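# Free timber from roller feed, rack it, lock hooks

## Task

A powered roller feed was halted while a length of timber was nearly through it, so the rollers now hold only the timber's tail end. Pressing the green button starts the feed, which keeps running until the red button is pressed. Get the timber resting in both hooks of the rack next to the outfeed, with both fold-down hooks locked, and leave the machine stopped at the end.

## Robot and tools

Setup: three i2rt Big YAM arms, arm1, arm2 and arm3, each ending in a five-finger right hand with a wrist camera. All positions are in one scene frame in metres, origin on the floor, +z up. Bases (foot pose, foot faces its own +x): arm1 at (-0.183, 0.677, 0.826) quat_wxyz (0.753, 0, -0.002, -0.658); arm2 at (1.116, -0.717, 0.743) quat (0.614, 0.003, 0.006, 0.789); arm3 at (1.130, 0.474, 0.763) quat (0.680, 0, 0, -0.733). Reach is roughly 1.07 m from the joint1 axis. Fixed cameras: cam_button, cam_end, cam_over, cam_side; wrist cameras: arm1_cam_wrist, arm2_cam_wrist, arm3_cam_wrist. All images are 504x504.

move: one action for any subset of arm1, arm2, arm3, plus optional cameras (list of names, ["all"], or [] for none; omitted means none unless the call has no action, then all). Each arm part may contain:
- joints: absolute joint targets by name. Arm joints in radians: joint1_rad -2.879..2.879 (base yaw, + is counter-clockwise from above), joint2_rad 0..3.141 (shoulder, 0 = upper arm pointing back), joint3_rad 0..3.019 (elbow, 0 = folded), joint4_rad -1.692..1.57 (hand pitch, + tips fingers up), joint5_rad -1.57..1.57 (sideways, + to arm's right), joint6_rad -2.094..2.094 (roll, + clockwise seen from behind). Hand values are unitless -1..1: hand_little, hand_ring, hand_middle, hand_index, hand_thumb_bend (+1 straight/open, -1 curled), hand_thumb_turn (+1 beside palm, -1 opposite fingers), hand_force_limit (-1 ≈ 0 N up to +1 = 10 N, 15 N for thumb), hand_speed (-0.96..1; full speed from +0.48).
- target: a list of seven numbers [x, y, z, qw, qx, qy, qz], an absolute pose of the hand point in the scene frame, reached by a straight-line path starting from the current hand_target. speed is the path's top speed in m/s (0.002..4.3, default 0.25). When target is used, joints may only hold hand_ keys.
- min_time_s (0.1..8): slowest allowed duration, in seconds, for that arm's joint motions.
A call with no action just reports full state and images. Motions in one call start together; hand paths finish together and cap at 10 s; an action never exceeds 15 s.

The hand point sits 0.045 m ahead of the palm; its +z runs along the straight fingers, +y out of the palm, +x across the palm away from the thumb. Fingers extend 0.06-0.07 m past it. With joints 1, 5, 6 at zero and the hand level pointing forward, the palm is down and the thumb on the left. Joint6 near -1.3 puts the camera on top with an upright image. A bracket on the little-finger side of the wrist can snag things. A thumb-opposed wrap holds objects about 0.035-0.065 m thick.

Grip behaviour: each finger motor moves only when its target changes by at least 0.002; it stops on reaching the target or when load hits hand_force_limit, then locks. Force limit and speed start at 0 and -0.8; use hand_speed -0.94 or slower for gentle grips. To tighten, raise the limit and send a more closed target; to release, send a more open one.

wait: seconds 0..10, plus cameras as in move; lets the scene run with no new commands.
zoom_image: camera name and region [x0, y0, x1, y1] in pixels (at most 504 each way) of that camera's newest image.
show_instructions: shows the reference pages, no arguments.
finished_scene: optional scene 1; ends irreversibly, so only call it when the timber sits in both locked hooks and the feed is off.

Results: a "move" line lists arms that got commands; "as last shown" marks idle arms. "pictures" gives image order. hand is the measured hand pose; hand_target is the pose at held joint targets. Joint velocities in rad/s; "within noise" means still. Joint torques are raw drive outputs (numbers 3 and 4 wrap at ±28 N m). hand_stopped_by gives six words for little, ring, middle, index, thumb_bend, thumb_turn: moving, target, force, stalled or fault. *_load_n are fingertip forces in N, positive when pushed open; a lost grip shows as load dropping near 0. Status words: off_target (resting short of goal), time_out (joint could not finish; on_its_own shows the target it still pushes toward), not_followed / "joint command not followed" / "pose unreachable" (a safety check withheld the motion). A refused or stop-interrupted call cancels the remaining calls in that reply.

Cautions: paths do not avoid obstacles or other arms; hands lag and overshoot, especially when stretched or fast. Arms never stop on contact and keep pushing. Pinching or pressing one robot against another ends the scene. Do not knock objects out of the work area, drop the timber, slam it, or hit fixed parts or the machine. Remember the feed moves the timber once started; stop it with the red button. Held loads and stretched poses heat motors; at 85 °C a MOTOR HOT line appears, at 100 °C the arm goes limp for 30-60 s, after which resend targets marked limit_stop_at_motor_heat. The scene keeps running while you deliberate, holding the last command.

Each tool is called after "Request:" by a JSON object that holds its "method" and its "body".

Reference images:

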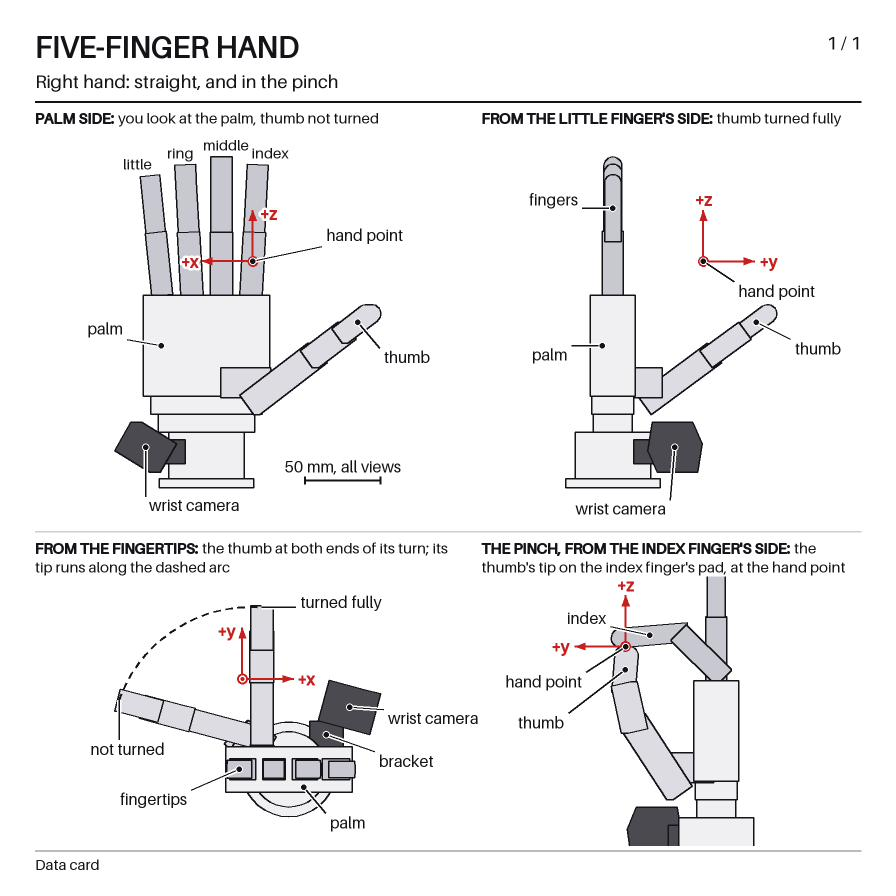

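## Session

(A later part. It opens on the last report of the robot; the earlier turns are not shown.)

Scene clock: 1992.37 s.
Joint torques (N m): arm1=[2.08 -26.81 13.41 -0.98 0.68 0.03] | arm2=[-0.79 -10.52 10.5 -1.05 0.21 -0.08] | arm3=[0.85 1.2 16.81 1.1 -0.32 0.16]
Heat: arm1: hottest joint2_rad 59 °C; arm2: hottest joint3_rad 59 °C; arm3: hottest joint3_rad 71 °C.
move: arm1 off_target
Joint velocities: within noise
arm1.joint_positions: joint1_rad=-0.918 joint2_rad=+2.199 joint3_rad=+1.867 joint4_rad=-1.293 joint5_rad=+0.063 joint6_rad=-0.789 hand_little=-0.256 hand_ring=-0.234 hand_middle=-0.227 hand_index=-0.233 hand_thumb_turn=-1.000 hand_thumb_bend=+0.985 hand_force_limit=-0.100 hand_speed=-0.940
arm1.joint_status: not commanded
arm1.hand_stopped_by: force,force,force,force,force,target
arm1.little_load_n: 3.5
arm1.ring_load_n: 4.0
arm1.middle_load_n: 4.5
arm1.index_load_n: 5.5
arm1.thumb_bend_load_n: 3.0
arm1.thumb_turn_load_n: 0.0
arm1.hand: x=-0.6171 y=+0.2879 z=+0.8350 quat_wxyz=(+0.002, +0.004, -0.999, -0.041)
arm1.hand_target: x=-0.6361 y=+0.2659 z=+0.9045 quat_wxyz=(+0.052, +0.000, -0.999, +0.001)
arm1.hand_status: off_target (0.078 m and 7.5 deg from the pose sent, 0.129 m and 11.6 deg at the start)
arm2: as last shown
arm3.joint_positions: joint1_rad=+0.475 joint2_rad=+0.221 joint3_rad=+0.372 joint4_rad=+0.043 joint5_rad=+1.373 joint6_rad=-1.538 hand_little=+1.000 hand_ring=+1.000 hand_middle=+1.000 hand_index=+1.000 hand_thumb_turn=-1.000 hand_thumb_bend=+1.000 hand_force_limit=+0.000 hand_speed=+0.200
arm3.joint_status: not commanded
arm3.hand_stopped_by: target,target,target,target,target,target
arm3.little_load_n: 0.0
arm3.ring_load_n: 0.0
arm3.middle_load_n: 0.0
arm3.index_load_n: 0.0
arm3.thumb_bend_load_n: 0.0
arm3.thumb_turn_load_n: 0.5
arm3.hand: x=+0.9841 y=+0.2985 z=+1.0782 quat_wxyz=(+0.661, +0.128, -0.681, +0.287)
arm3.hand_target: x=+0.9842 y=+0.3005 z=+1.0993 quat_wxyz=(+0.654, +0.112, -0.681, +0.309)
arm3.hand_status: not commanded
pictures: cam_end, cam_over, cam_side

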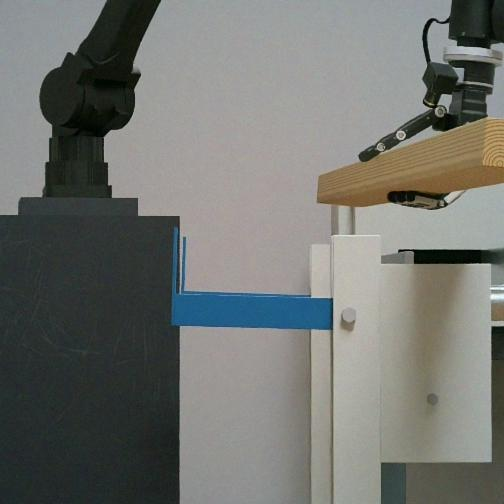

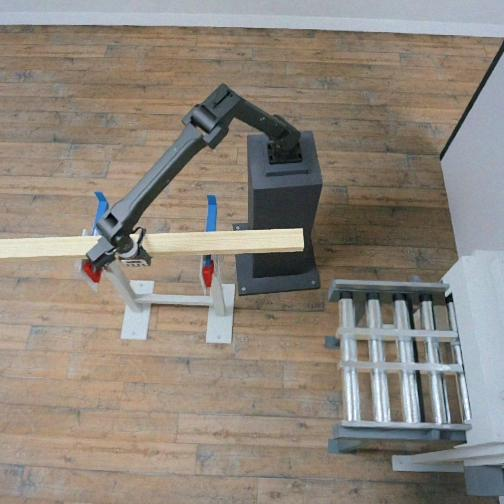

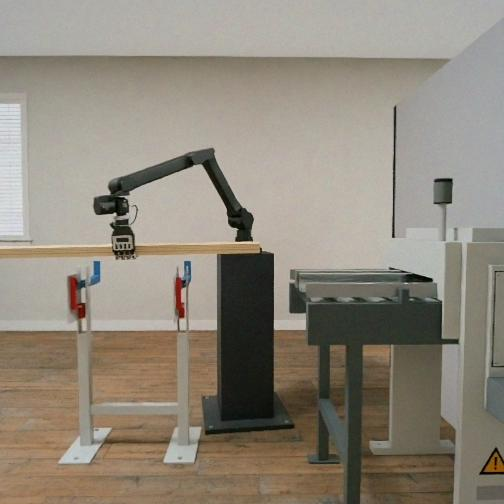

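Request:
{"method": "move", "body": {"arm1": {"target": [-0.632, 0.36, 0.92, -0.0610, 0.0304, 0.9976, 0.0019], "speed": 0.1}}}

Request:
{"method": "move", "body": {"arm1": {"target": [-0.627, 0.446, 0.895, -0.0610, 0.0304, 0.9976, 0.0019], "speed": 0.1}, "cameras": ["cam_side", "cam_end", "cam_over"]}}

Request:
{"method": "zoom_image", "body": {"camera": "cam_end", "region": [130, 50, 430, 350]}}

Scene clock: 2005.83 s.
Joint torques (N m): arm1=[1.26 -24.29 8.31 0.02 0.6 -0.15] | arm2=[-0.91 -10.58 10.48 -1.09 0.21 -0.08] | arm3=[1.14 1.2 16.79 1.14 -0.31 0.17]
Heat: arm1: hottest joint2_rad 59 °C; arm2: hottest joint3_rad 59 °C; arm3: hottest joint3_rad 71 °C.
move: arm1 off_target
Joint velocities: within noise
arm1.joint_positions: joint1_rad=-1.019 joint2_rad=+1.996 joint3_rad=+1.647 joint4_rad=-1.215 joint5_rad=+0.076 joint6_rad=-0.815 hand_little=-0.256 hand_ring=-0.234 hand_middle=-0.227 hand_index=-0.233 hand_thumb_turn=-1.000 hand_thumb_bend=+0.985 hand_force_limit=-0.100 hand_speed=-0.940
arm1.joint_status: not commanded
arm1.hand_stopped_by: force,force,force,force,force,target
arm1.little_load_n: 4.0
arm1.ring_load_n: 4.0
arm1.middle_load_n: 4.0
arm1.index_load_n: 4.5
arm1.thumb_bend_load_n: 3.0
arm1.thumb_turn_load_n: -0.5
arm1.hand: x=-0.6221 y=+0.3653 z=+0.8755 quat_wxyz=(+0.026, -0.034, -0.999, -0.025)
arm1.hand_target: x=-0.6310 y=+0.3609 z=+0.9190 quat_wxyz=(+0.061, -0.031, -0.998, -0.002)
arm1.hand_status: off_target (0.046 m and 4.9 deg from the pose sent, 0.113 m and 9.1 deg at the start)
arm2, arm3: as last shown
pictures: none

Scene clock: 2007.53 s.
Joint torques (N m): arm1=[0.79 -21.83 7.75 0.17 0.55 -0.16] | arm2=[-0.85 -10.58 10.52 -1.06 0.21 -0.08] | arm3=[1.14 1.2 16.81 1.17 -0.32 0.17]
Heat: arm1: hottest joint2_rad 59 °C; arm2: hottest joint3_rad 59 °C; arm3: hottest joint3_rad 72 °C.
move: arm1 off_target
Joint velocities: arm1=[within noise] | arm2=[0.005 -0.044 -0.002 -0.002 -0.051 -0.007] | arm3=[within noise]
arm1.joint_positions: joint1_rad=-1.135 joint2_rad=+1.877 joint3_rad=+1.408 joint4_rad=-1.084 joint5_rad=+0.066 joint6_rad=-0.933 hand_little=-0.256 hand_ring=-0.234 hand_middle=-0.227 hand_index=-0.233 hand_thumb_turn=-1.000 hand_thumb_bend=+0.985 hand_force_limit=-0.100 hand_speed=-0.940
arm1.joint_status: not commanded
arm1.hand_stopped_by: force,force,force,force,force,target
arm1.little_load_n: 3.5
arm1.ring_load_n: 4.0
arm1.middle_load_n: 4.5
arm1.index_load_n: 5.0
arm1.thumb_bend_load_n: 3.0
arm1.thumb_turn_load_n: -0.5
arm1.hand: x=-0.6150 y=+0.4502 z=+0.8567 quat_wxyz=(+0.025, -0.034, -0.999, -0.021)
arm1.hand_target: x=-0.6261 y=+0.4466 z=+0.8942 quat_wxyz=(+0.061, -0.031, -0.998, -0.002)
arm1.hand_status: off_target (0.040 m and 4.7 deg from the pose sent, 0.083 m and 4.9 deg at the start)
arm2, arm3: as last shown
arm2.index_load_n: 0.5
arm3.thumb_turn_load_n: 0.0
pictures: cam_end, cam_over, cam_side

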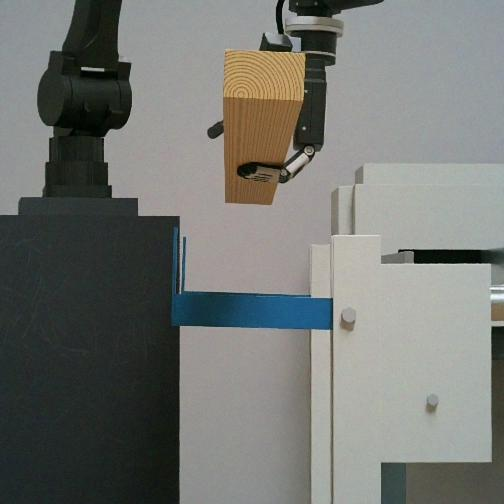

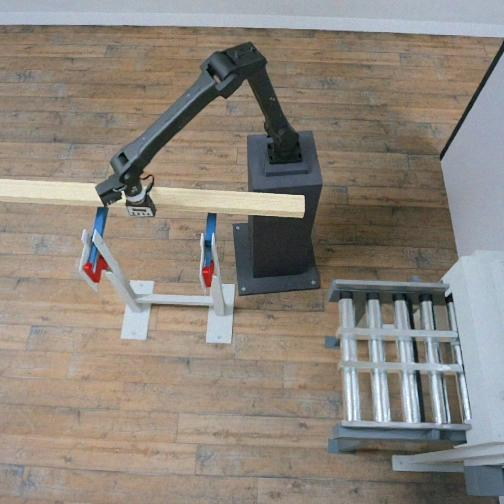

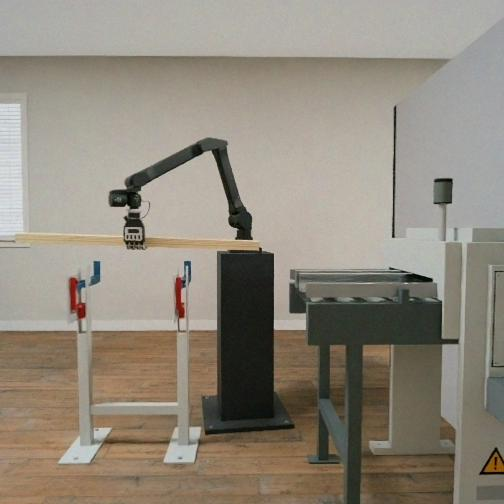

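Scaled by 1.680 from the camera's image (finer frame: 720x720).

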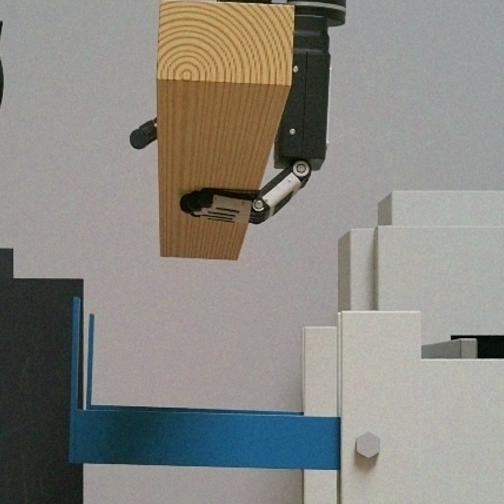

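Request:
{"method": "move", "body": {"arm1": {"target": [-0.627, 0.448, 0.825, -0.0465, 0.0289, 0.9983, -0.0205], "speed": 0.08}, "cameras": ["cam_side", "cam_end"]}}

Request:
{"method": "zoom_image", "body": {"camera": "cam_end", "region": [130, 80, 430, 380]}}

Scene clock: 2018.40 s.
Joint torques (N m): arm1=[0.67 -19.37 7.27 0.2 0.43 -0.17] | arm2=[-0.79 -10.46 10.52 -1.05 0.21 -0.07] | arm3=[1.2 1.26 16.79 1.18 -0.32 0.17]
Heat: arm1: hottest joint2_rad 59 °C; arm2: hottest joint3_rad 59 °C; arm3: hottest joint3_rad 72 °C.
move: arm1 off_target
Joint velocities: within noise
arm1.joint_positions: joint1_rad=-1.152 joint2_rad=+1.922 joint3_rad=+1.323 joint4_rad=-0.923 joint5_rad=+0.011 joint6_rad=-0.956 hand_little=-0.256 hand_ring=-0.234 hand_middle=-0.227 hand_index=-0.233 hand_thumb_turn=-1.000 hand_thumb_bend=+0.985 hand_force_limit=-0.100 hand_speed=-0.940
arm1.joint_status: not commanded
arm1.hand_stopped_by: force,force,force,force,force,target
arm1.little_load_n: 3.5
arm1.ring_load_n: 4.0
arm1.middle_load_n: 4.0
arm1.index_load_n: 5.0
arm1.thumb_bend_load_n: 3.0
arm1.thumb_turn_load_n: 0.0
arm1.hand: x=-0.6129 y=+0.4503 z=+0.8020 quat_wxyz=(+0.022, -0.030, -0.999, +0.010)
arm1.hand_target: x=-0.6265 y=+0.4482 z=+0.8249 quat_wxyz=(+0.047, -0.029, -0.998, +0.020)
arm1.hand_status: off_target (0.027 m and 3.1 deg from the pose sent, 0.034 m and 5.4 deg at the start)
arm2.joint_positions: joint1_rad=-0.012 joint2_rad=+1.399 joint3_rad=+1.080 joint4_rad=-1.256 joint5_rad=+0.008 joint6_rad=+0.242 hand_little=-1.000 hand_ring=-1.000 hand_middle=-1.000 hand_index=+1.000 hand_thumb_turn=+1.000 hand_thumb_bend=+1.000 hand_force_limit=+0.000 hand_speed=+0.200
arm2.joint_status: not commanded
arm2.hand_stopped_by: target,target,target,target,target,target
arm2.little_load_n: 0.0
arm2.ring_load_n: 0.0
arm2.middle_load_n: 0.0
arm2.index_load_n: 0.0
arm2.thumb_bend_load_n: 0.0
arm2.thumb_turn_load_n: 0.0
arm2.hand: x=+0.9985 y=-0.4013 z=+0.8693 quat_wxyz=(+0.004, +1.000, -0.003, -0.002)
arm2.hand_target: x=+0.9999 y=-0.3972 z=+0.8798 quat_wxyz=(+0.000, +1.000, +0.000, +0.000)
arm2.hand_status: not commanded
arm3: as last shown
arm3.thumb_bend_load_n: -0.5
pictures: cam_end, cam_side

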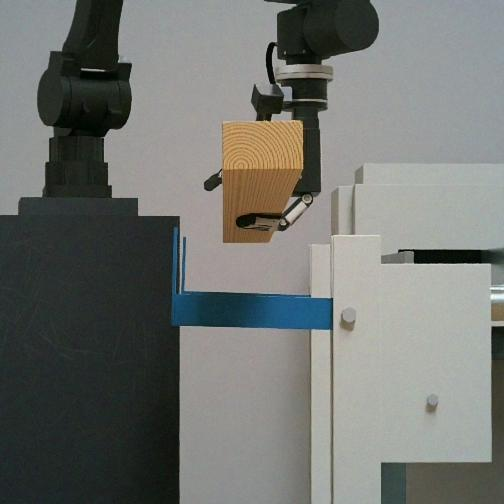

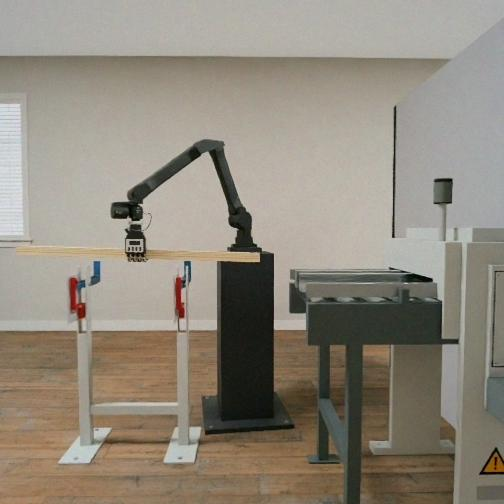

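Scaled by 1.680 from the camera's image (finer frame: 720x720).

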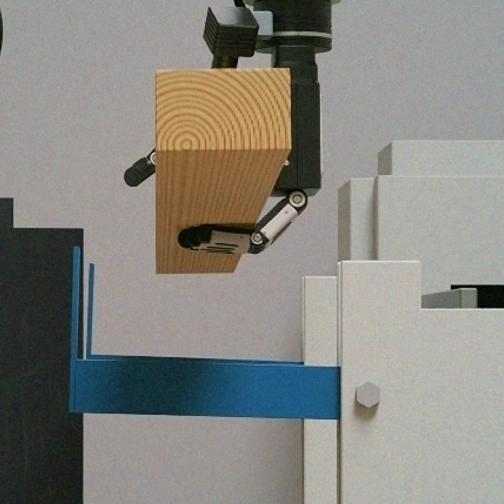

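Request:
{"method": "move", "body": {"arm1": {"target": [-0.627, 0.448, 0.756, -0.0273, 0.0285, 0.9990, -0.0211], "speed": 0.07}, "cameras": ["cam_side", "cam_end"]}}

Request:
{"method": "zoom_image", "body": {"camera": "cam_end", "region": [130, 130, 430, 430]}}

Request:
{"method": "zoom_image", "body": {"camera": "cam_side", "region": [0, 220, 280, 340]}}

Scene clock: 2031.67 s.
Joint torques (N m): arm1=[0.38 -19.19 6.2 0.36 0.33 -0.13] | arm2=[-0.73 -10.52 10.51 -1.1 0.2 -0.08] | arm3=[1.14 0.97 16.79 1.18 -0.31 0.16]
Heat: arm1: hottest joint2_rad 58 °C; arm2: hottest joint3_rad 59 °C; arm3: hottest joint3_rad 72 °C.
move: arm1 off_target
Joint velocities: within noise
arm1.joint_positions: joint1_rad=-1.158 joint2_rad=+2.040 joint3_rad=+1.308 joint4_rad=-0.812 joint5_rad=-0.011 joint6_rad=-0.965 hand_little=-0.256 hand_ring=-0.234 hand_middle=-0.227 hand_index=-0.233 hand_thumb_turn=-1.000 hand_thumb_bend=+0.985 hand_force_limit=-0.100 hand_speed=-0.940
arm1.joint_status: not commanded
arm1.hand_stopped_by: force,force,force,force,force,target
arm1.little_load_n: 3.5
arm1.ring_load_n: 4.0
arm1.middle_load_n: 4.0
arm1.index_load_n: 5.0
arm1.thumb_bend_load_n: 3.0
arm1.thumb_turn_load_n: 0.0
arm1.hand: x=-0.6130 y=+0.4494 z=+0.7373 quat_wxyz=(+0.007, -0.029, -0.999, +0.013)
arm1.hand_target: x=-0.6266 y=+0.4480 z=+0.7559 quat_wxyz=(+0.027, -0.029, -0.999, +0.021)
arm1.hand_status: off_target (0.023 m and 2.5 deg from the pose sent, 0.048 m and 1.5 deg at the start)
arm2, arm3: as last shown
arm2.thumb_bend_load_n: -0.5
arm3.thumb_bend_load_n: 0.0
arm3.thumb_turn_load_n: 0.5
pictures: cam_end, cam_side

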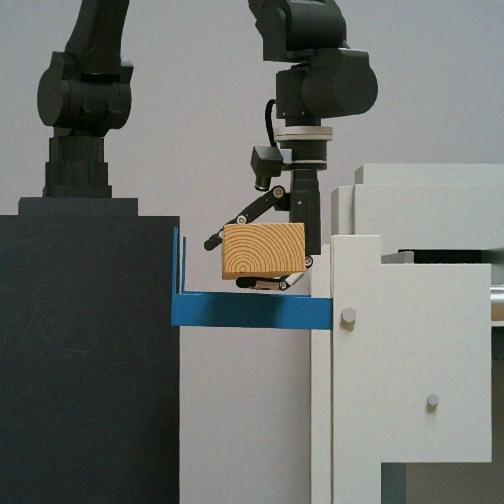

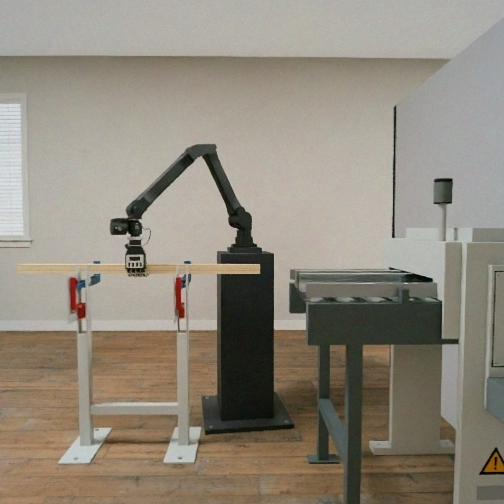

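Scaled by 1.680 from the camera's image (finer frame: 720x720).

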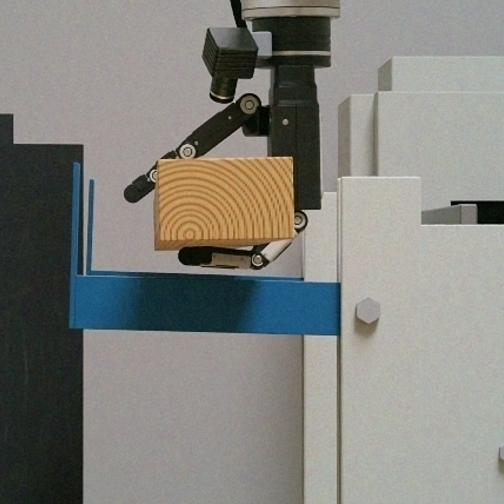

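Scaled by 1.800 from the camera's image (finer frame: 720x720).

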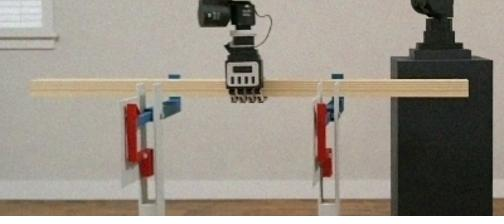

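Request:
{"method": "move", "body": {"arm1": {"target": [-0.627, 0.449, 0.735, -0.0273, 0.0285, 0.9990, -0.0211], "speed": 0.04}, "cameras": ["cam_end"]}}

Request:
{"method": "zoom_image", "body": {"camera": "cam_end", "region": [130, 180, 380, 380]}}

Request:
{"method": "move", "body": {"arm1": {"target": [-0.627, 0.449, 0.718, -0.0273, 0.0285, 0.9990, -0.0211], "speed": 0.03}, "cameras": ["cam_end", "cam_side"]}}

Request:
{"method": "zoom_image", "body": {"camera": "cam_end", "region": [130, 180, 380, 380]}}

Scene clock: 2040.73 s.
Joint torques (N m): arm1=[0.44 -19.78 5.93 0.16 0.38 -0.14] | arm2=[-0.85 -10.52 10.5 -1.06 0.22 -0.08] | arm3=[1.2 1.08 16.83 1.13 -0.31 0.16]
Heat: arm1: hottest joint2_rad 58 °C; arm2: hottest joint3_rad 59 °C; arm3: hottest joint3_rad 72 °C.
move: arm1 off_target
Joint velocities: within noise
arm1.joint_positions: joint1_rad=-1.160 joint2_rad=+2.073 joint3_rad=+1.298 joint4_rad=-0.768 joint5_rad=-0.011 joint6_rad=-0.967 hand_little=-0.256 hand_ring=-0.234 hand_middle=-0.227 hand_index=-0.233 hand_thumb_turn=-1.000 hand_thumb_bend=+0.985 hand_force_limit=-0.100 hand_speed=-0.940
arm1.joint_status: not commanded
arm1.hand_stopped_by: force,force,force,force,force,target
arm1.little_load_n: 3.5
arm1.ring_load_n: 3.5
arm1.middle_load_n: 4.0
arm1.index_load_n: 5.0
arm1.thumb_bend_load_n: 3.5
arm1.thumb_turn_load_n: -0.5
arm1.hand: x=-0.6125 y=+0.4509 z=+0.7171 quat_wxyz=(+0.007, -0.029, -0.999, +0.013)
arm1.hand_target: x=-0.6267 y=+0.4492 z=+0.7349 quat_wxyz=(+0.027, -0.029, -0.999, +0.021)
arm1.hand_status: off_target (0.023 m and 2.5 deg from the pose sent, 0.014 m and 2.6 deg at the start)
arm2, arm3: as last shown
arm2.thumb_bend_load_n: 0.0

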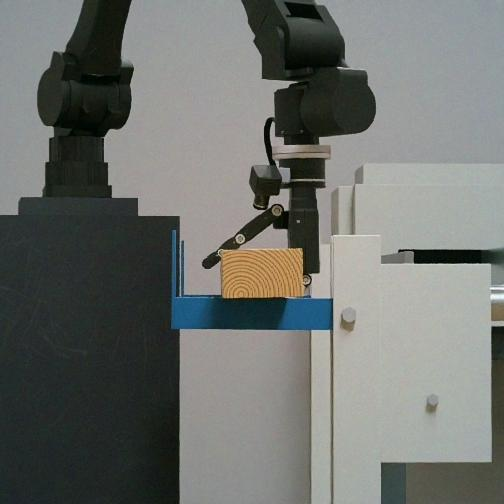

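Scaled by 2.016 from the camera's image (finer frame: 720x720).

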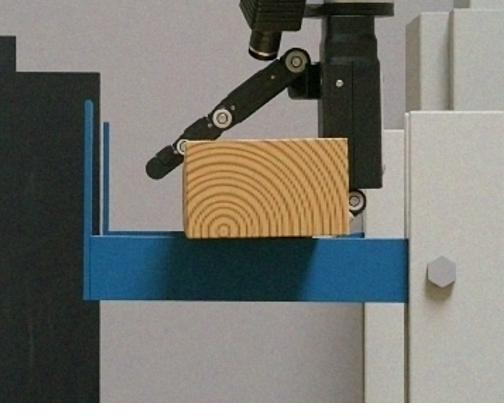

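Scene clock: 2041.80 s.
Joint torques (N m): arm1=[0.38 -17.73 5.61 1.16 0.37 -0.15] | arm2=[-0.85 -10.52 10.52 -1.07 0.22 -0.08] | arm3=[1.14 1.08 16.84 1.13 -0.32 0.17]
Heat: arm1: hottest joint2_rad 58 °C; arm2: hottest joint3_rad 59 °C; arm3: hottest joint3_rad 72 °C.
move: arm1 off_target
Joint velocities: within noise
arm1.joint_positions: joint1_rad=-1.160 joint2_rad=+2.078 joint3_rad=+1.298 joint4_rad=-0.755 joint5_rad=-0.011 joint6_rad=-0.967 hand_little=-0.256 hand_ring=-0.234 hand_middle=-0.227 hand_index=-0.233 hand_thumb_turn=-1.000 hand_thumb_bend=+0.985 hand_force_limit=-0.100 hand_speed=-0.940
arm1.joint_status: not commanded
arm1.hand_stopped_by: force,force,force,force,force,target
arm1.little_load_n: 4.0
arm1.ring_load_n: 3.5
arm1.middle_load_n: 3.0
arm1.index_load_n: 3.5
arm1.thumb_bend_load_n: 4.0
arm1.thumb_turn_load_n: -1.0
arm1.hand: x=-0.6145 y=+0.4496 z=+0.7141 quat_wxyz=(+0.010, -0.029, -0.999, +0.015)
arm1.hand_target: x=-0.6268 y=+0.4492 z=+0.7181 quat_wxyz=(+0.027, -0.029, -0.999, +0.021)
arm1.hand_status: off_target (0.013 m and 2.1 deg from the pose sent, 0.015 m and 2.5 deg at the start)
arm2, arm3: as last shown
arm3.thumb_turn_load_n: 0.0

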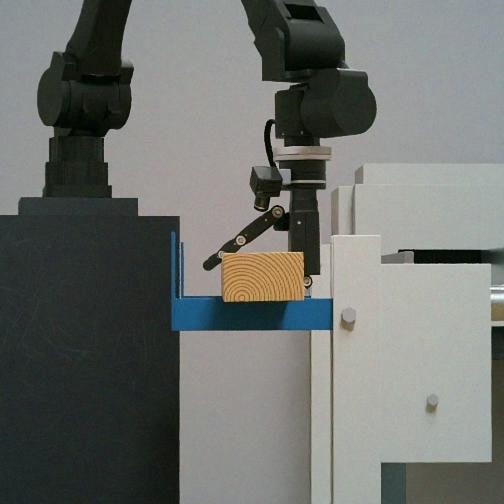

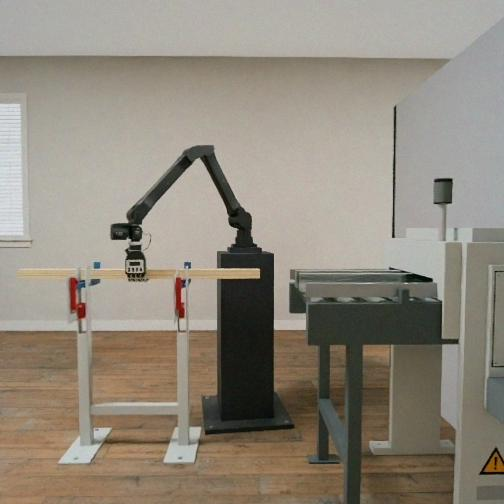

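Scaled by 2.016 from the camera's image (finer frame: 720x720).

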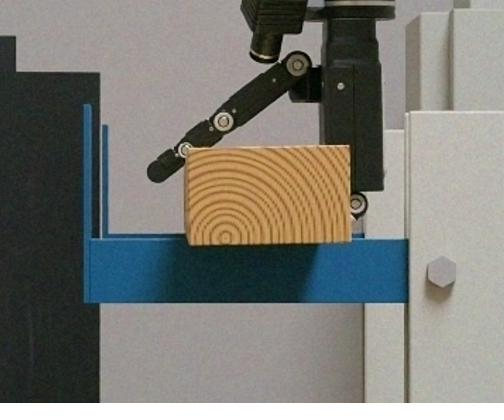

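Request:
{"method": "move", "body": {"arm1": {"target": [-0.627, 0.449, 0.700, -0.0273, 0.0285, 0.9990, -0.0211], "speed": 0.03}, "cameras": ["cam_end"]}}

Request:
{"method": "zoom_image", "body": {"camera": "cam_end", "region": [130, 180, 380, 380]}}

Scene clock: 2047.07 s.
Joint torques (N m): arm1=[0.38 -15.5 5.55 2.32 0.08 -0.16] | arm2=[-0.91 -10.58 10.52 -1.06 0.22 -0.08] | arm3=[0.79 1.08 16.85 1.16 -0.32 0.16]
Heat: arm1: hottest joint2_rad 58 °C; arm2: hottest joint3_rad 59 °C; arm3: hottest joint3_rad 72 °C.
move: arm1 off_target
Joint velocities: within noise
arm1.joint_positions: joint1_rad=-1.160 joint2_rad=+2.081 joint3_rad=+1.295 joint4_rad=-0.747 joint5_rad=-0.004 joint6_rad=-0.967 hand_little=-0.256 hand_ring=-0.234 hand_middle=-0.227 hand_index=-0.233 hand_thumb_turn=-1.000 hand_thumb_bend=+0.985 hand_force_limit=-0.100 hand_speed=-0.940
arm1.joint_status: not commanded
arm1.hand_stopped_by: force,force,force,force,force,target
arm1.little_load_n: 4.0
arm1.ring_load_n: 3.0
arm1.middle_load_n: 1.5
arm1.index_load_n: 2.0
arm1.thumb_bend_load_n: 4.0
arm1.thumb_turn_load_n: -0.5
arm1.hand: x=-0.6150 y=+0.4508 z=+0.7118 quat_wxyz=(+0.013, -0.029, -0.999, +0.013)
arm1.hand_target: x=-0.6265 y=+0.4492 z=+0.7006 quat_wxyz=(+0.027, -0.029, -0.999, +0.021)
arm1.hand_status: off_target (0.017 m and 1.9 deg from the pose sent, 0.019 m and 2.0 deg at the start)
arm2, arm3: as last shown

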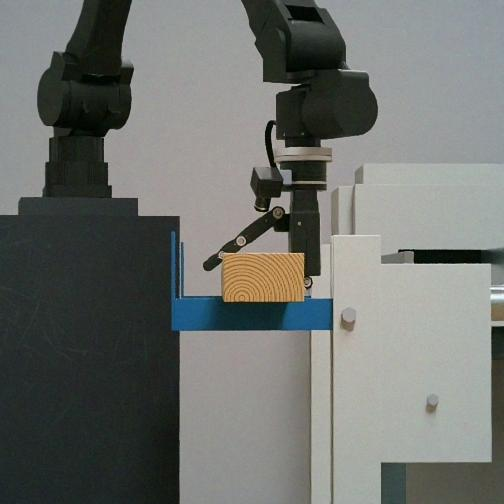

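Scaled by 2.016 from the camera's image (finer frame: 720x720).

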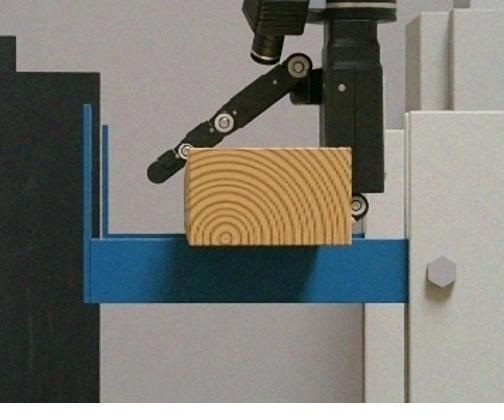

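Request:
{"method": "move", "body": {"arm1": {"target": [-0.625, 0.449, 0.694, -0.0273, 0.0285, 0.9990, -0.0211], "speed": 0.03}}}

Request:
{"method": "move", "body": {"arm1": {"joints": {"hand_little": 0.1, "hand_ring": 0.1, "hand_middle": 0.1, "hand_index": 0.1, "hand_speed": -0.85}}, "cameras": ["cam_end", "cam_side", "arm1_cam_wrist"]}}

Request:
{"method": "zoom_image", "body": {"camera": "cam_end", "region": [130, 180, 380, 380]}}

Scene clock: 2053.57 s.
Joint torques (N m): arm1=[0.5 -14.92 5.26 2.69 0.05 -0.13] | arm2=[-0.85 -10.52 10.52 -1.06 0.21 -0.08] | arm3=[0.97 1.14 16.8 1.21 -0.31 0.16]
Heat: arm1: hottest joint2_rad 57 °C; arm2: hottest joint3_rad 59 °C; arm3: hottest joint3_rad 72 °C.
move: arm1 off_target
Joint velocities: within noise
arm1.joint_positions: joint1_rad=-1.160 joint2_rad=+2.081 joint3_rad=+1.292 joint4_rad=-0.741 joint5_rad=-0.003 joint6_rad=-0.967 hand_little=-0.256 hand_ring=-0.234 hand_middle=-0.227 hand_index=-0.233 hand_thumb_turn=-1.000 hand_thumb_bend=+0.985 hand_force_limit=-0.100 hand_speed=-0.940
arm1.joint_status: not commanded
arm1.hand_stopped_by: force,force,force,force,force,target
arm1.little_load_n: 4.5
arm1.ring_load_n: 2.5
arm1.middle_load_n: 1.0
arm1.index_load_n: 1.0
arm1.thumb_bend_load_n: 4.0
arm1.thumb_turn_load_n: 0.0
arm1.hand: x=-0.6149 y=+0.4510 z=+0.7108 quat_wxyz=(+0.014, -0.029, -0.999, +0.013)
arm1.hand_target: x=-0.6244 y=+0.4493 z=+0.6948 quat_wxyz=(+0.027, -0.029, -0.999, +0.021)
arm1.hand_status: off_target (0.020 m and 1.7 deg from the pose sent, 0.021 m and 1.9 deg at the start)
arm2: as last shown
arm2.middle_load_n: 0.5
arm2.thumb_bend_load_n: -0.5
arm3.joint_positions: joint1_rad=+0.475 joint2_rad=+0.221 joint3_rad=+0.372 joint4_rad=+0.043 joint5_rad=+1.373 joint6_rad=-1.538 hand_little=+1.000 hand_ring=+1.000 hand_middle=+1.000 hand_index=+1.000 hand_thumb_turn=-1.000 hand_thumb_bend=+1.000 hand_force_limit=+0.000 hand_speed=+0.200
arm3.joint_status: not commanded
arm3.hand_stopped_by: target,target,target,target,target,target
arm3.little_load_n: 0.0
arm3.ring_load_n: 0.0
arm3.middle_load_n: 0.0
arm3.index_load_n: 0.0
arm3.thumb_bend_load_n: 0.0
arm3.thumb_turn_load_n: 0.0
arm3.hand: x=+0.9841 y=+0.2985 z=+1.0782 quat_wxyz=(+0.661, +0.128, -0.681, +0.287)
arm3.hand_target: x=+0.9842 y=+0.3005 z=+1.0993 quat_wxyz=(+0.654, +0.112, -0.681, +0.309)
arm3.hand_status: not commanded
pictures: none

Scene clock: 2054.90 s.
Joint torques (N m): arm1=[1.08 -14.92 5.34 1.61 -0.26 -0.12] | arm2=[-1.03 -10.64 10.52 -1.07 0.22 -0.08] | arm3=[0.97 1.26 16.85 1.18 -0.32 0.16]
Heat: arm1: hottest joint2_rad 57 °C; arm2: hottest joint3_rad 59 °C; arm3: hottest joint3_rad 72 °C.
move: arm1 done
Joint velocities: within noise
arm1.joint_positions: joint1_rad=-1.165 joint2_rad=+2.081 joint3_rad=+1.292 joint4_rad=-0.714 joint5_rad=+0.004 joint6_rad=-0.967 hand_little=+0.100 hand_ring=+0.100 hand_middle=+0.100 hand_index=+0.100 hand_thumb_turn=-1.000 hand_thumb_bend=+0.985 hand_force_limit=-0.100 hand_speed=-0.850
arm1.joint_status: all done
arm1.hand_stopped_by: target,target,target,target,force,target
arm1.little_load_n: 0.0
arm1.ring_load_n: 0.0
arm1.middle_load_n: 0.0
arm1.index_load_n: 0.0
arm1.thumb_bend_load_n: 3.5
arm1.thumb_turn_load_n: 2.5
arm1.hand: x=-0.6228 y=+0.4506 z=+0.7098 quat_wxyz=(+0.027, -0.031, -0.999, +0.018)
arm1.hand_target: x=-0.6244 y=+0.4493 z=+0.6948 quat_wxyz=(+0.027, -0.029, -0.999, +0.021)
arm1.hand_status: not commanded
arm2, arm3: as last shown
arm2.middle_load_n: 0.0
arm2.index_load_n: 0.5
arm2.thumb_bend_load_n: 0.0
arm3.thumb_turn_load_n: 0.5
pictures: arm1_cam_wrist, cam_end, cam_side

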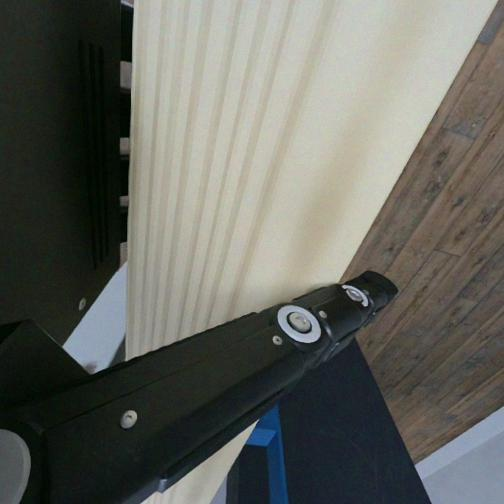

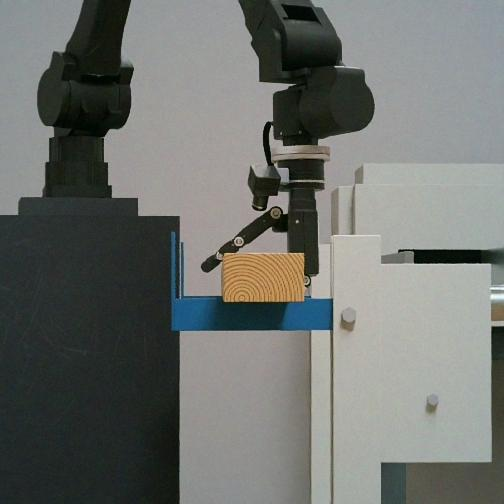

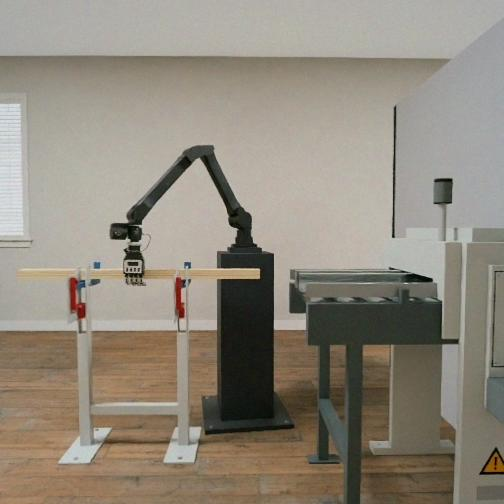

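Scaled by 2.016 from the camera's image (finer frame: 720x720).

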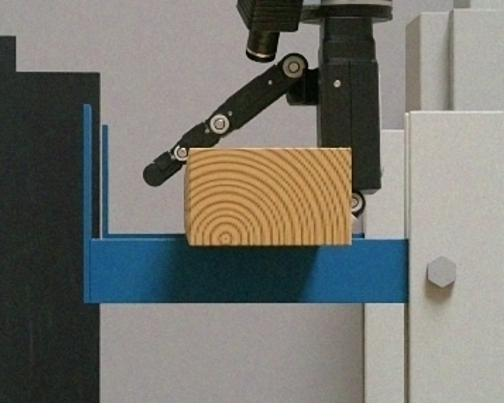

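Request:
{"method": "move", "body": {"arm1": {"joints": {"hand_little": 1, "hand_ring": 1, "hand_middle": 1, "hand_index": 1, "hand_speed": -0.4}}}}

Request:
{"method": "move", "body": {"arm1": {"target": [-0.625, 0.440, 0.74, -0.0273, 0.0285, 0.9990, -0.0211], "speed": 0.06}, "cameras": ["cam_end"]}}

Request:
{"method": "move", "body": {"arm1": {"target": [-0.625, 0.415, 0.93, 0, 0, 1, 0], "speed": 0.15}, "cameras": ["cam_end", "cam_side", "arm1_cam_wrist", "cam_over"]}}

Request:
{"method": "zoom_image", "body": {"camera": "cam_end", "region": [130, 180, 504, 480]}}

Request:
{"method": "zoom_image", "body": {"camera": "cam_side", "region": [0, 230, 280, 340]}}

Request:
{"method": "zoom_image", "body": {"camera": "cam_over", "region": [0, 170, 320, 330]}}

Scene clock: 2063.87 s.
Joint torques (N m): arm1=[1.08 -14.86 5.31 1.65 -0.27 -0.14] | arm2=[-0.85 -10.52 10.51 -1.07 0.22 -0.09] | arm3=[1.03 1.08 16.88 1.14 -0.32 0.16]
Heat: arm1: hottest joint2_rad 56 °C; arm2: hottest joint3_rad 59 °C; arm3: hottest joint3_rad 72 °C.
move: arm1 done
Joint velocities: within noise
arm1.joint_positions: joint1_rad=-1.165 joint2_rad=+2.081 joint3_rad=+1.292 joint4_rad=-0.714 joint5_rad=+0.004 joint6_rad=-0.967 hand_little=+1.000 hand_ring=+1.000 hand_middle=+1.000 hand_index=+1.000 hand_thumb_turn=-1.000 hand_thumb_bend=+0.985 hand_force_limit=-0.100 hand_speed=-0.400
arm1.joint_status: all done
arm1.hand_stopped_by: target,target,target,target,force,target
arm1.little_load_n: 0.0
arm1.ring_load_n: 0.0
arm1.middle_load_n: 0.5
arm1.index_load_n: 0.0
arm1.thumb_bend_load_n: 3.5
arm1.thumb_turn_load_n: 2.5
arm1.hand: x=-0.6228 y=+0.4506 z=+0.7098 quat_wxyz=(+0.027, -0.031, -0.999, +0.018)
arm1.hand_target: x=-0.6244 y=+0.4493 z=+0.6948 quat_wxyz=(+0.027, -0.029, -0.999, +0.021)
arm1.hand_status: not commanded
arm2, arm3: as last shown
arm2.index_load_n: 0.0
arm3.thumb_turn_load_n: 0.0
pictures: none

Scene clock: 2065.17 s.
Joint torques (N m): arm1=[1.61 -17.08 7.79 -0.01 -0.13 -0.02] | arm2=[-0.79 -10.52 10.52 -1.05 0.21 -0.08] | arm3=[1.03 1.08 16.87 1.16 -0.3 0.16]
Heat: arm1: hottest joint2_rad 56 °C; arm2: hottest joint3_rad 59 °C; arm3: hottest joint3_rad 72 °C.
move: arm1 off_target
Joint velocities: within noise
arm1.joint_positions: joint1_rad=-1.159 joint2_rad=+2.038 joint3_rad=+1.292 joint4_rad=-0.775 joint5_rad=+0.001 joint6_rad=-0.967 hand_little=+1.000 hand_ring=+1.000 hand_middle=+1.000 hand_index=+1.000 hand_thumb_turn=-1.000 hand_thumb_bend=+0.984 hand_force_limit=-0.100 hand_speed=-0.400
arm1.joint_status: not commanded
arm1.hand_stopped_by: target,target,target,target,force,target
arm1.little_load_n: 0.0
arm1.ring_load_n: 0.0
arm1.middle_load_n: 0.0
arm1.index_load_n: 0.0
arm1.thumb_bend_load_n: 0.0
arm1.thumb_turn_load_n: 0.0
arm1.hand: x=-0.6159 y=+0.4506 z=+0.7329 quat_wxyz=(+0.019, -0.029, -0.999, +0.014)
arm1.hand_target: x=-0.6248 y=+0.4400 z=+0.7401 quat_wxyz=(+0.027, -0.028, -0.999, +0.021)
arm1.hand_status: off_target (0.016 m and 1.2 deg from the pose sent, 0.032 m and 0.5 deg at the start)
arm2.joint_positions: joint1_rad=-0.012 joint2_rad=+1.399 joint3_rad=+1.080 joint4_rad=-1.256 joint5_rad=+0.008 joint6_rad=+0.242 hand_little=-1.000 hand_ring=-1.000 hand_middle=-1.000 hand_index=+1.000 hand_thumb_turn=+1.000 hand_thumb_bend=+1.000 hand_force_limit=+0.000 hand_speed=+0.200
arm2.joint_status: not commanded
arm2.hand_stopped_by: target,target,target,target,target,target
arm2.little_load_n: 0.0
arm2.ring_load_n: 0.0
arm2.middle_load_n: 0.0
arm2.index_load_n: 0.5
arm2.thumb_bend_load_n: 0.0
arm2.thumb_turn_load_n: 0.0
arm2.hand: x=+0.9985 y=-0.4013 z=+0.8693 quat_wxyz=(+0.004, +1.000, -0.003, -0.002)
arm2.hand_target: x=+0.9999 y=-0.3972 z=+0.8798 quat_wxyz=(+0.000, +1.000, +0.000, +0.000)
arm2.hand_status: not commanded
arm3: as last shown

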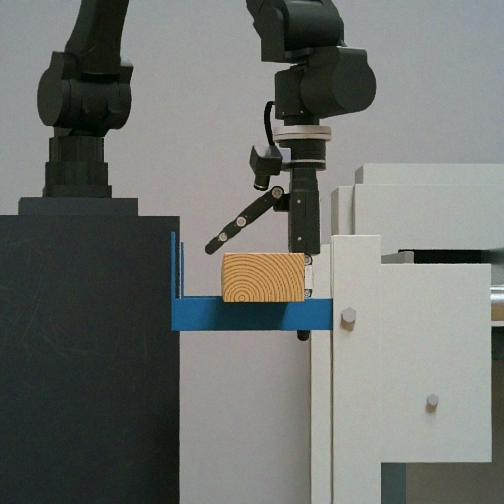

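Scene clock: 2067.17 s.
Joint torques (N m): arm1=[1.79 -16.38 9.96 -0.16 0.08 -0.11] | arm2=[-0.73 -10.52 10.51 -1.06 0.21 -0.09] | arm3=[1.14 1.08 16.77 1.13 -0.31 0.17]
Heat: arm1: hottest joint2_rad 56 °C; arm2: hottest joint3_rad 59 °C; arm3: hottest joint3_rad 72 °C.
move: arm1 off_target
Joint velocities: within noise
arm1.joint_positions: joint1_rad=-1.113 joint2_rad=+1.872 joint3_rad=+1.586 joint4_rad=-1.303 joint5_rad=+0.001 joint6_rad=-0.967 hand_little=+1.000 hand_ring=+1.000 hand_middle=+1.000 hand_index=+1.000 hand_thumb_turn=-1.000 hand_thumb_bend=+0.984 hand_force_limit=-0.100 hand_speed=-0.400
arm1.joint_status: not commanded
arm1.hand_stopped_by: target,target,target,target,force,target
arm1.little_load_n: 0.0
arm1.ring_load_n: 0.0
arm1.middle_load_n: 0.0
arm1.index_load_n: 0.0
arm1.thumb_bend_load_n: 0.0
arm1.thumb_turn_load_n: 0.0
arm1.hand: x=-0.6172 y=+0.4236 z=+0.9220 quat_wxyz=(-0.009, -0.005, -1.000, -0.004)
arm1.hand_target: x=-0.6247 y=+0.4151 z=+0.9302 quat_wxyz=(+0.000, +0.000, -1.000, +0.000)
arm1.hand_status: off_target (0.014 m and 1.3 deg from the pose sent, 0.200 m and 4.3 deg at the start)
arm2, arm3: as last shown
arm2.ring_load_n: 0.5
arm2.index_load_n: 0.0
arm3.thumb_turn_load_n: 0.5
pictures: arm1_cam_wrist, cam_end, cam_over, cam_side

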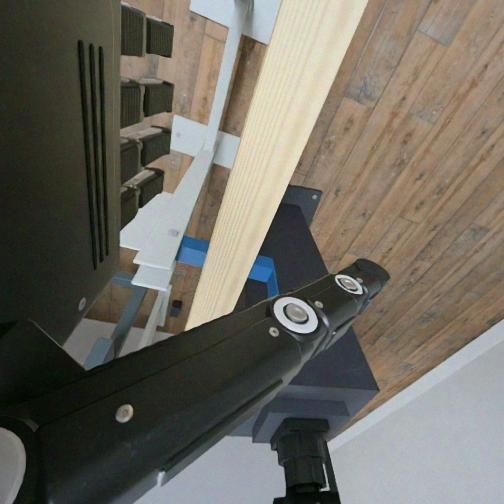

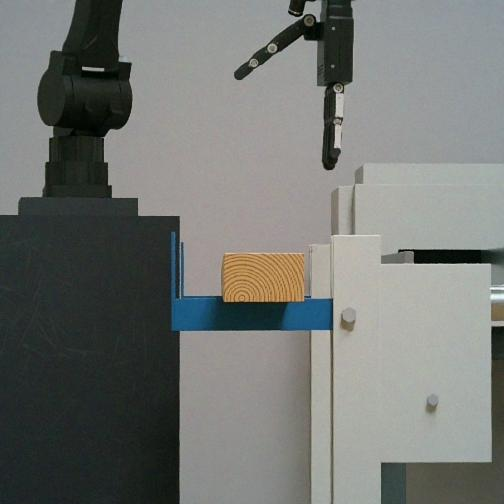

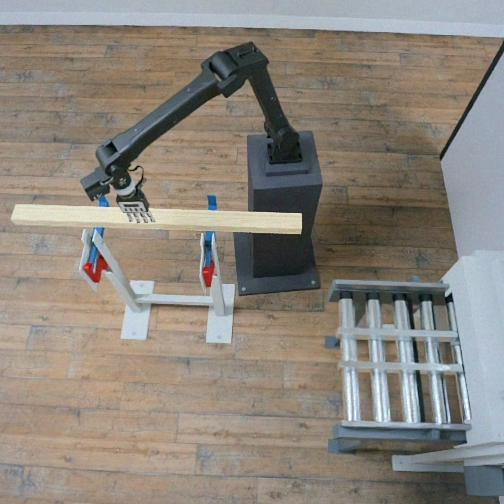

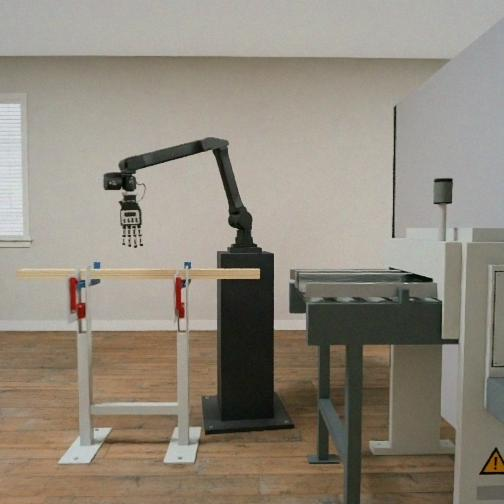

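Scaled by 1.348 from the camera's image (finer frame: 720x720).

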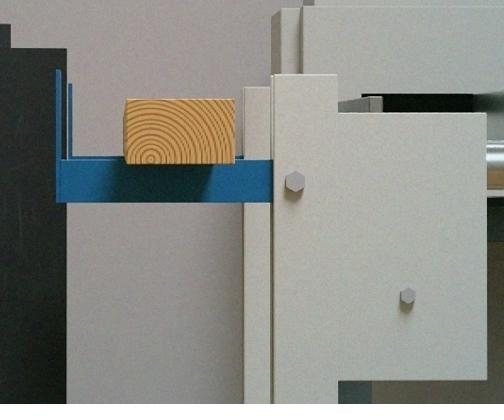

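Scaled by 1.800 from the camera's image (finer frame: 720x720).

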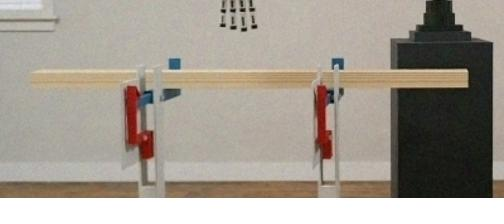

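Scaled by 1.575 from the camera's image (finer frame: 720x720).

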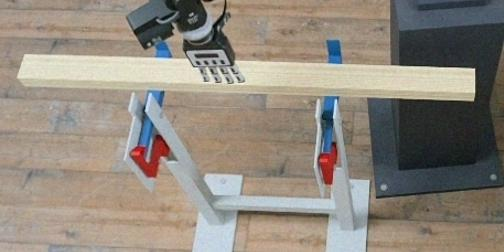

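Request:
{"method": "move", "body": {"arm2": {"target": [1.0, -0.397, 1.0, 0, 1, 0, 0], "speed": 0.15}, "cameras": ["cam_button", "cam_side", "cam_end", "cam_over"]}}

Scene clock: 2078.57 s.
Joint torques (N m): arm1=[1.79 -16.56 10.03 -0.18 0.1 -0.11] | arm2=[-0.5 -9.88 12.25 -0.66 0.17 -0.03] | arm3=[1.08 1.14 16.85 1.16 -0.32 0.16]
Heat: arm1: hottest joint2_rad 56 °C; arm2: hottest joint3_rad 59 °C; arm3: hottest joint3_rad 73 °C.
move: arm2 off_target
Joint velocities: within noise
arm1, arm3: as last shown
arm1.middle_load_n: -0.5
arm1.hand: x=-0.6172 y=+0.4237 z=+0.9220 quat_wxyz=(-0.009, -0.005, -1.000, -0.005)
arm2.joint_positions: joint1_rad=-0.012 joint2_rad=+1.353 joint3_rad=+1.341 joint4_rad=-1.588 joint5_rad=+0.009 joint6_rad=+0.242 hand_little=-1.000 hand_ring=-1.000 hand_middle=-1.000 hand_index=+1.000 hand_thumb_turn=+1.000 hand_thumb_bend=+1.000 hand_force_limit=+0.000 hand_speed=+0.200
arm2.joint_status: not commanded
arm2.hand_stopped_by: target,target,target,target,target,target
arm2.little_load_n: 0.0
arm2.ring_load_n: 0.0
arm2.middle_load_n: 0.0
arm2.index_load_n: 0.0
arm2.thumb_bend_load_n: -0.5
arm2.thumb_turn_load_n: 0.0
arm2.hand: x=+1.0014 y=-0.4056 z=+0.9856 quat_wxyz=(+0.016, +1.000, -0.003, +0.002)
arm2.hand_target: x=+1.0001 y=-0.3975 z=+0.9998 quat_wxyz=(+0.000, +1.000, +0.000, +0.000)
arm2.hand_status: off_target (0.017 m and 1.8 deg from the pose sent, 0.131 m and 0.6 deg at the start)
pictures: cam_button, cam_end, cam_over, cam_side

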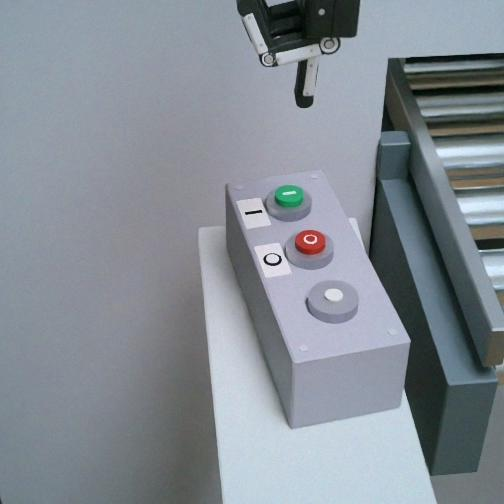

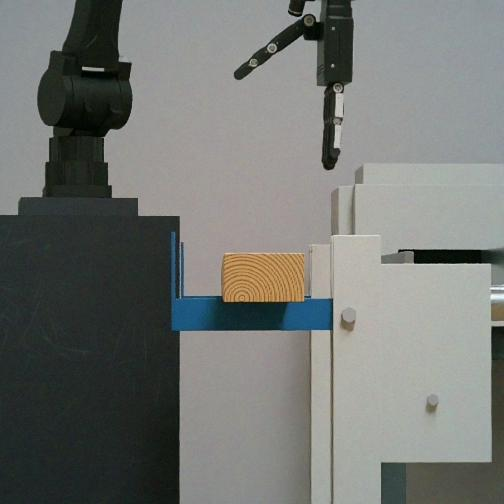

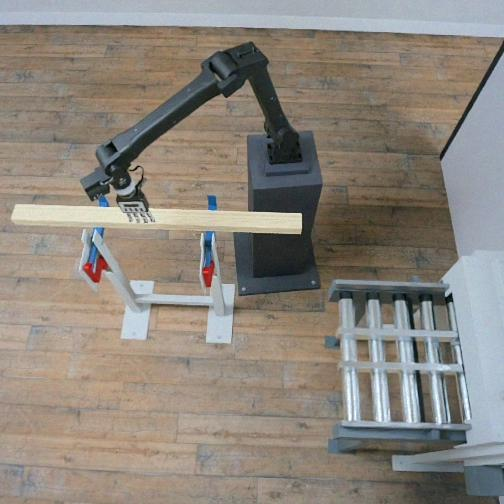

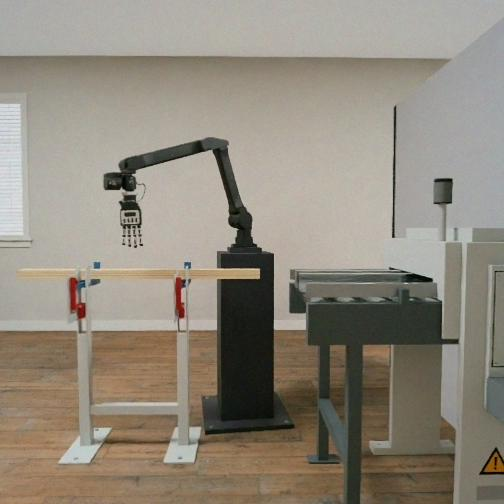

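Request:
{"method": "zoom_image", "body": {"camera": "cam_side", "region": [10, 220, 270, 350]}}

Request:
{"method": "zoom_image", "body": {"camera": "cam_side", "region": [410, 150, 480, 250]}}

Scaled by 1.938 from the camera's image (finer frame: 720x720).

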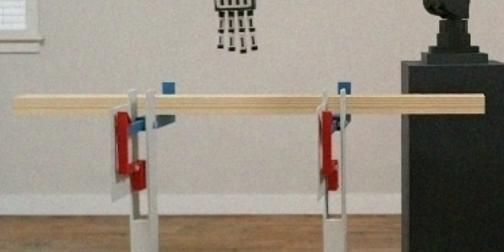

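Scaled by 5.040 from the camera's image (finer frame: 720x720).

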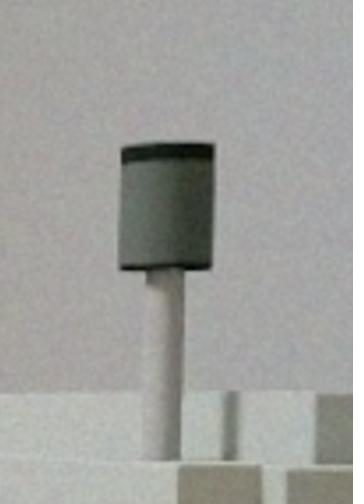

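Request:
{"method": "finished_scene", "body": {}}

The scene is finished: the task was done.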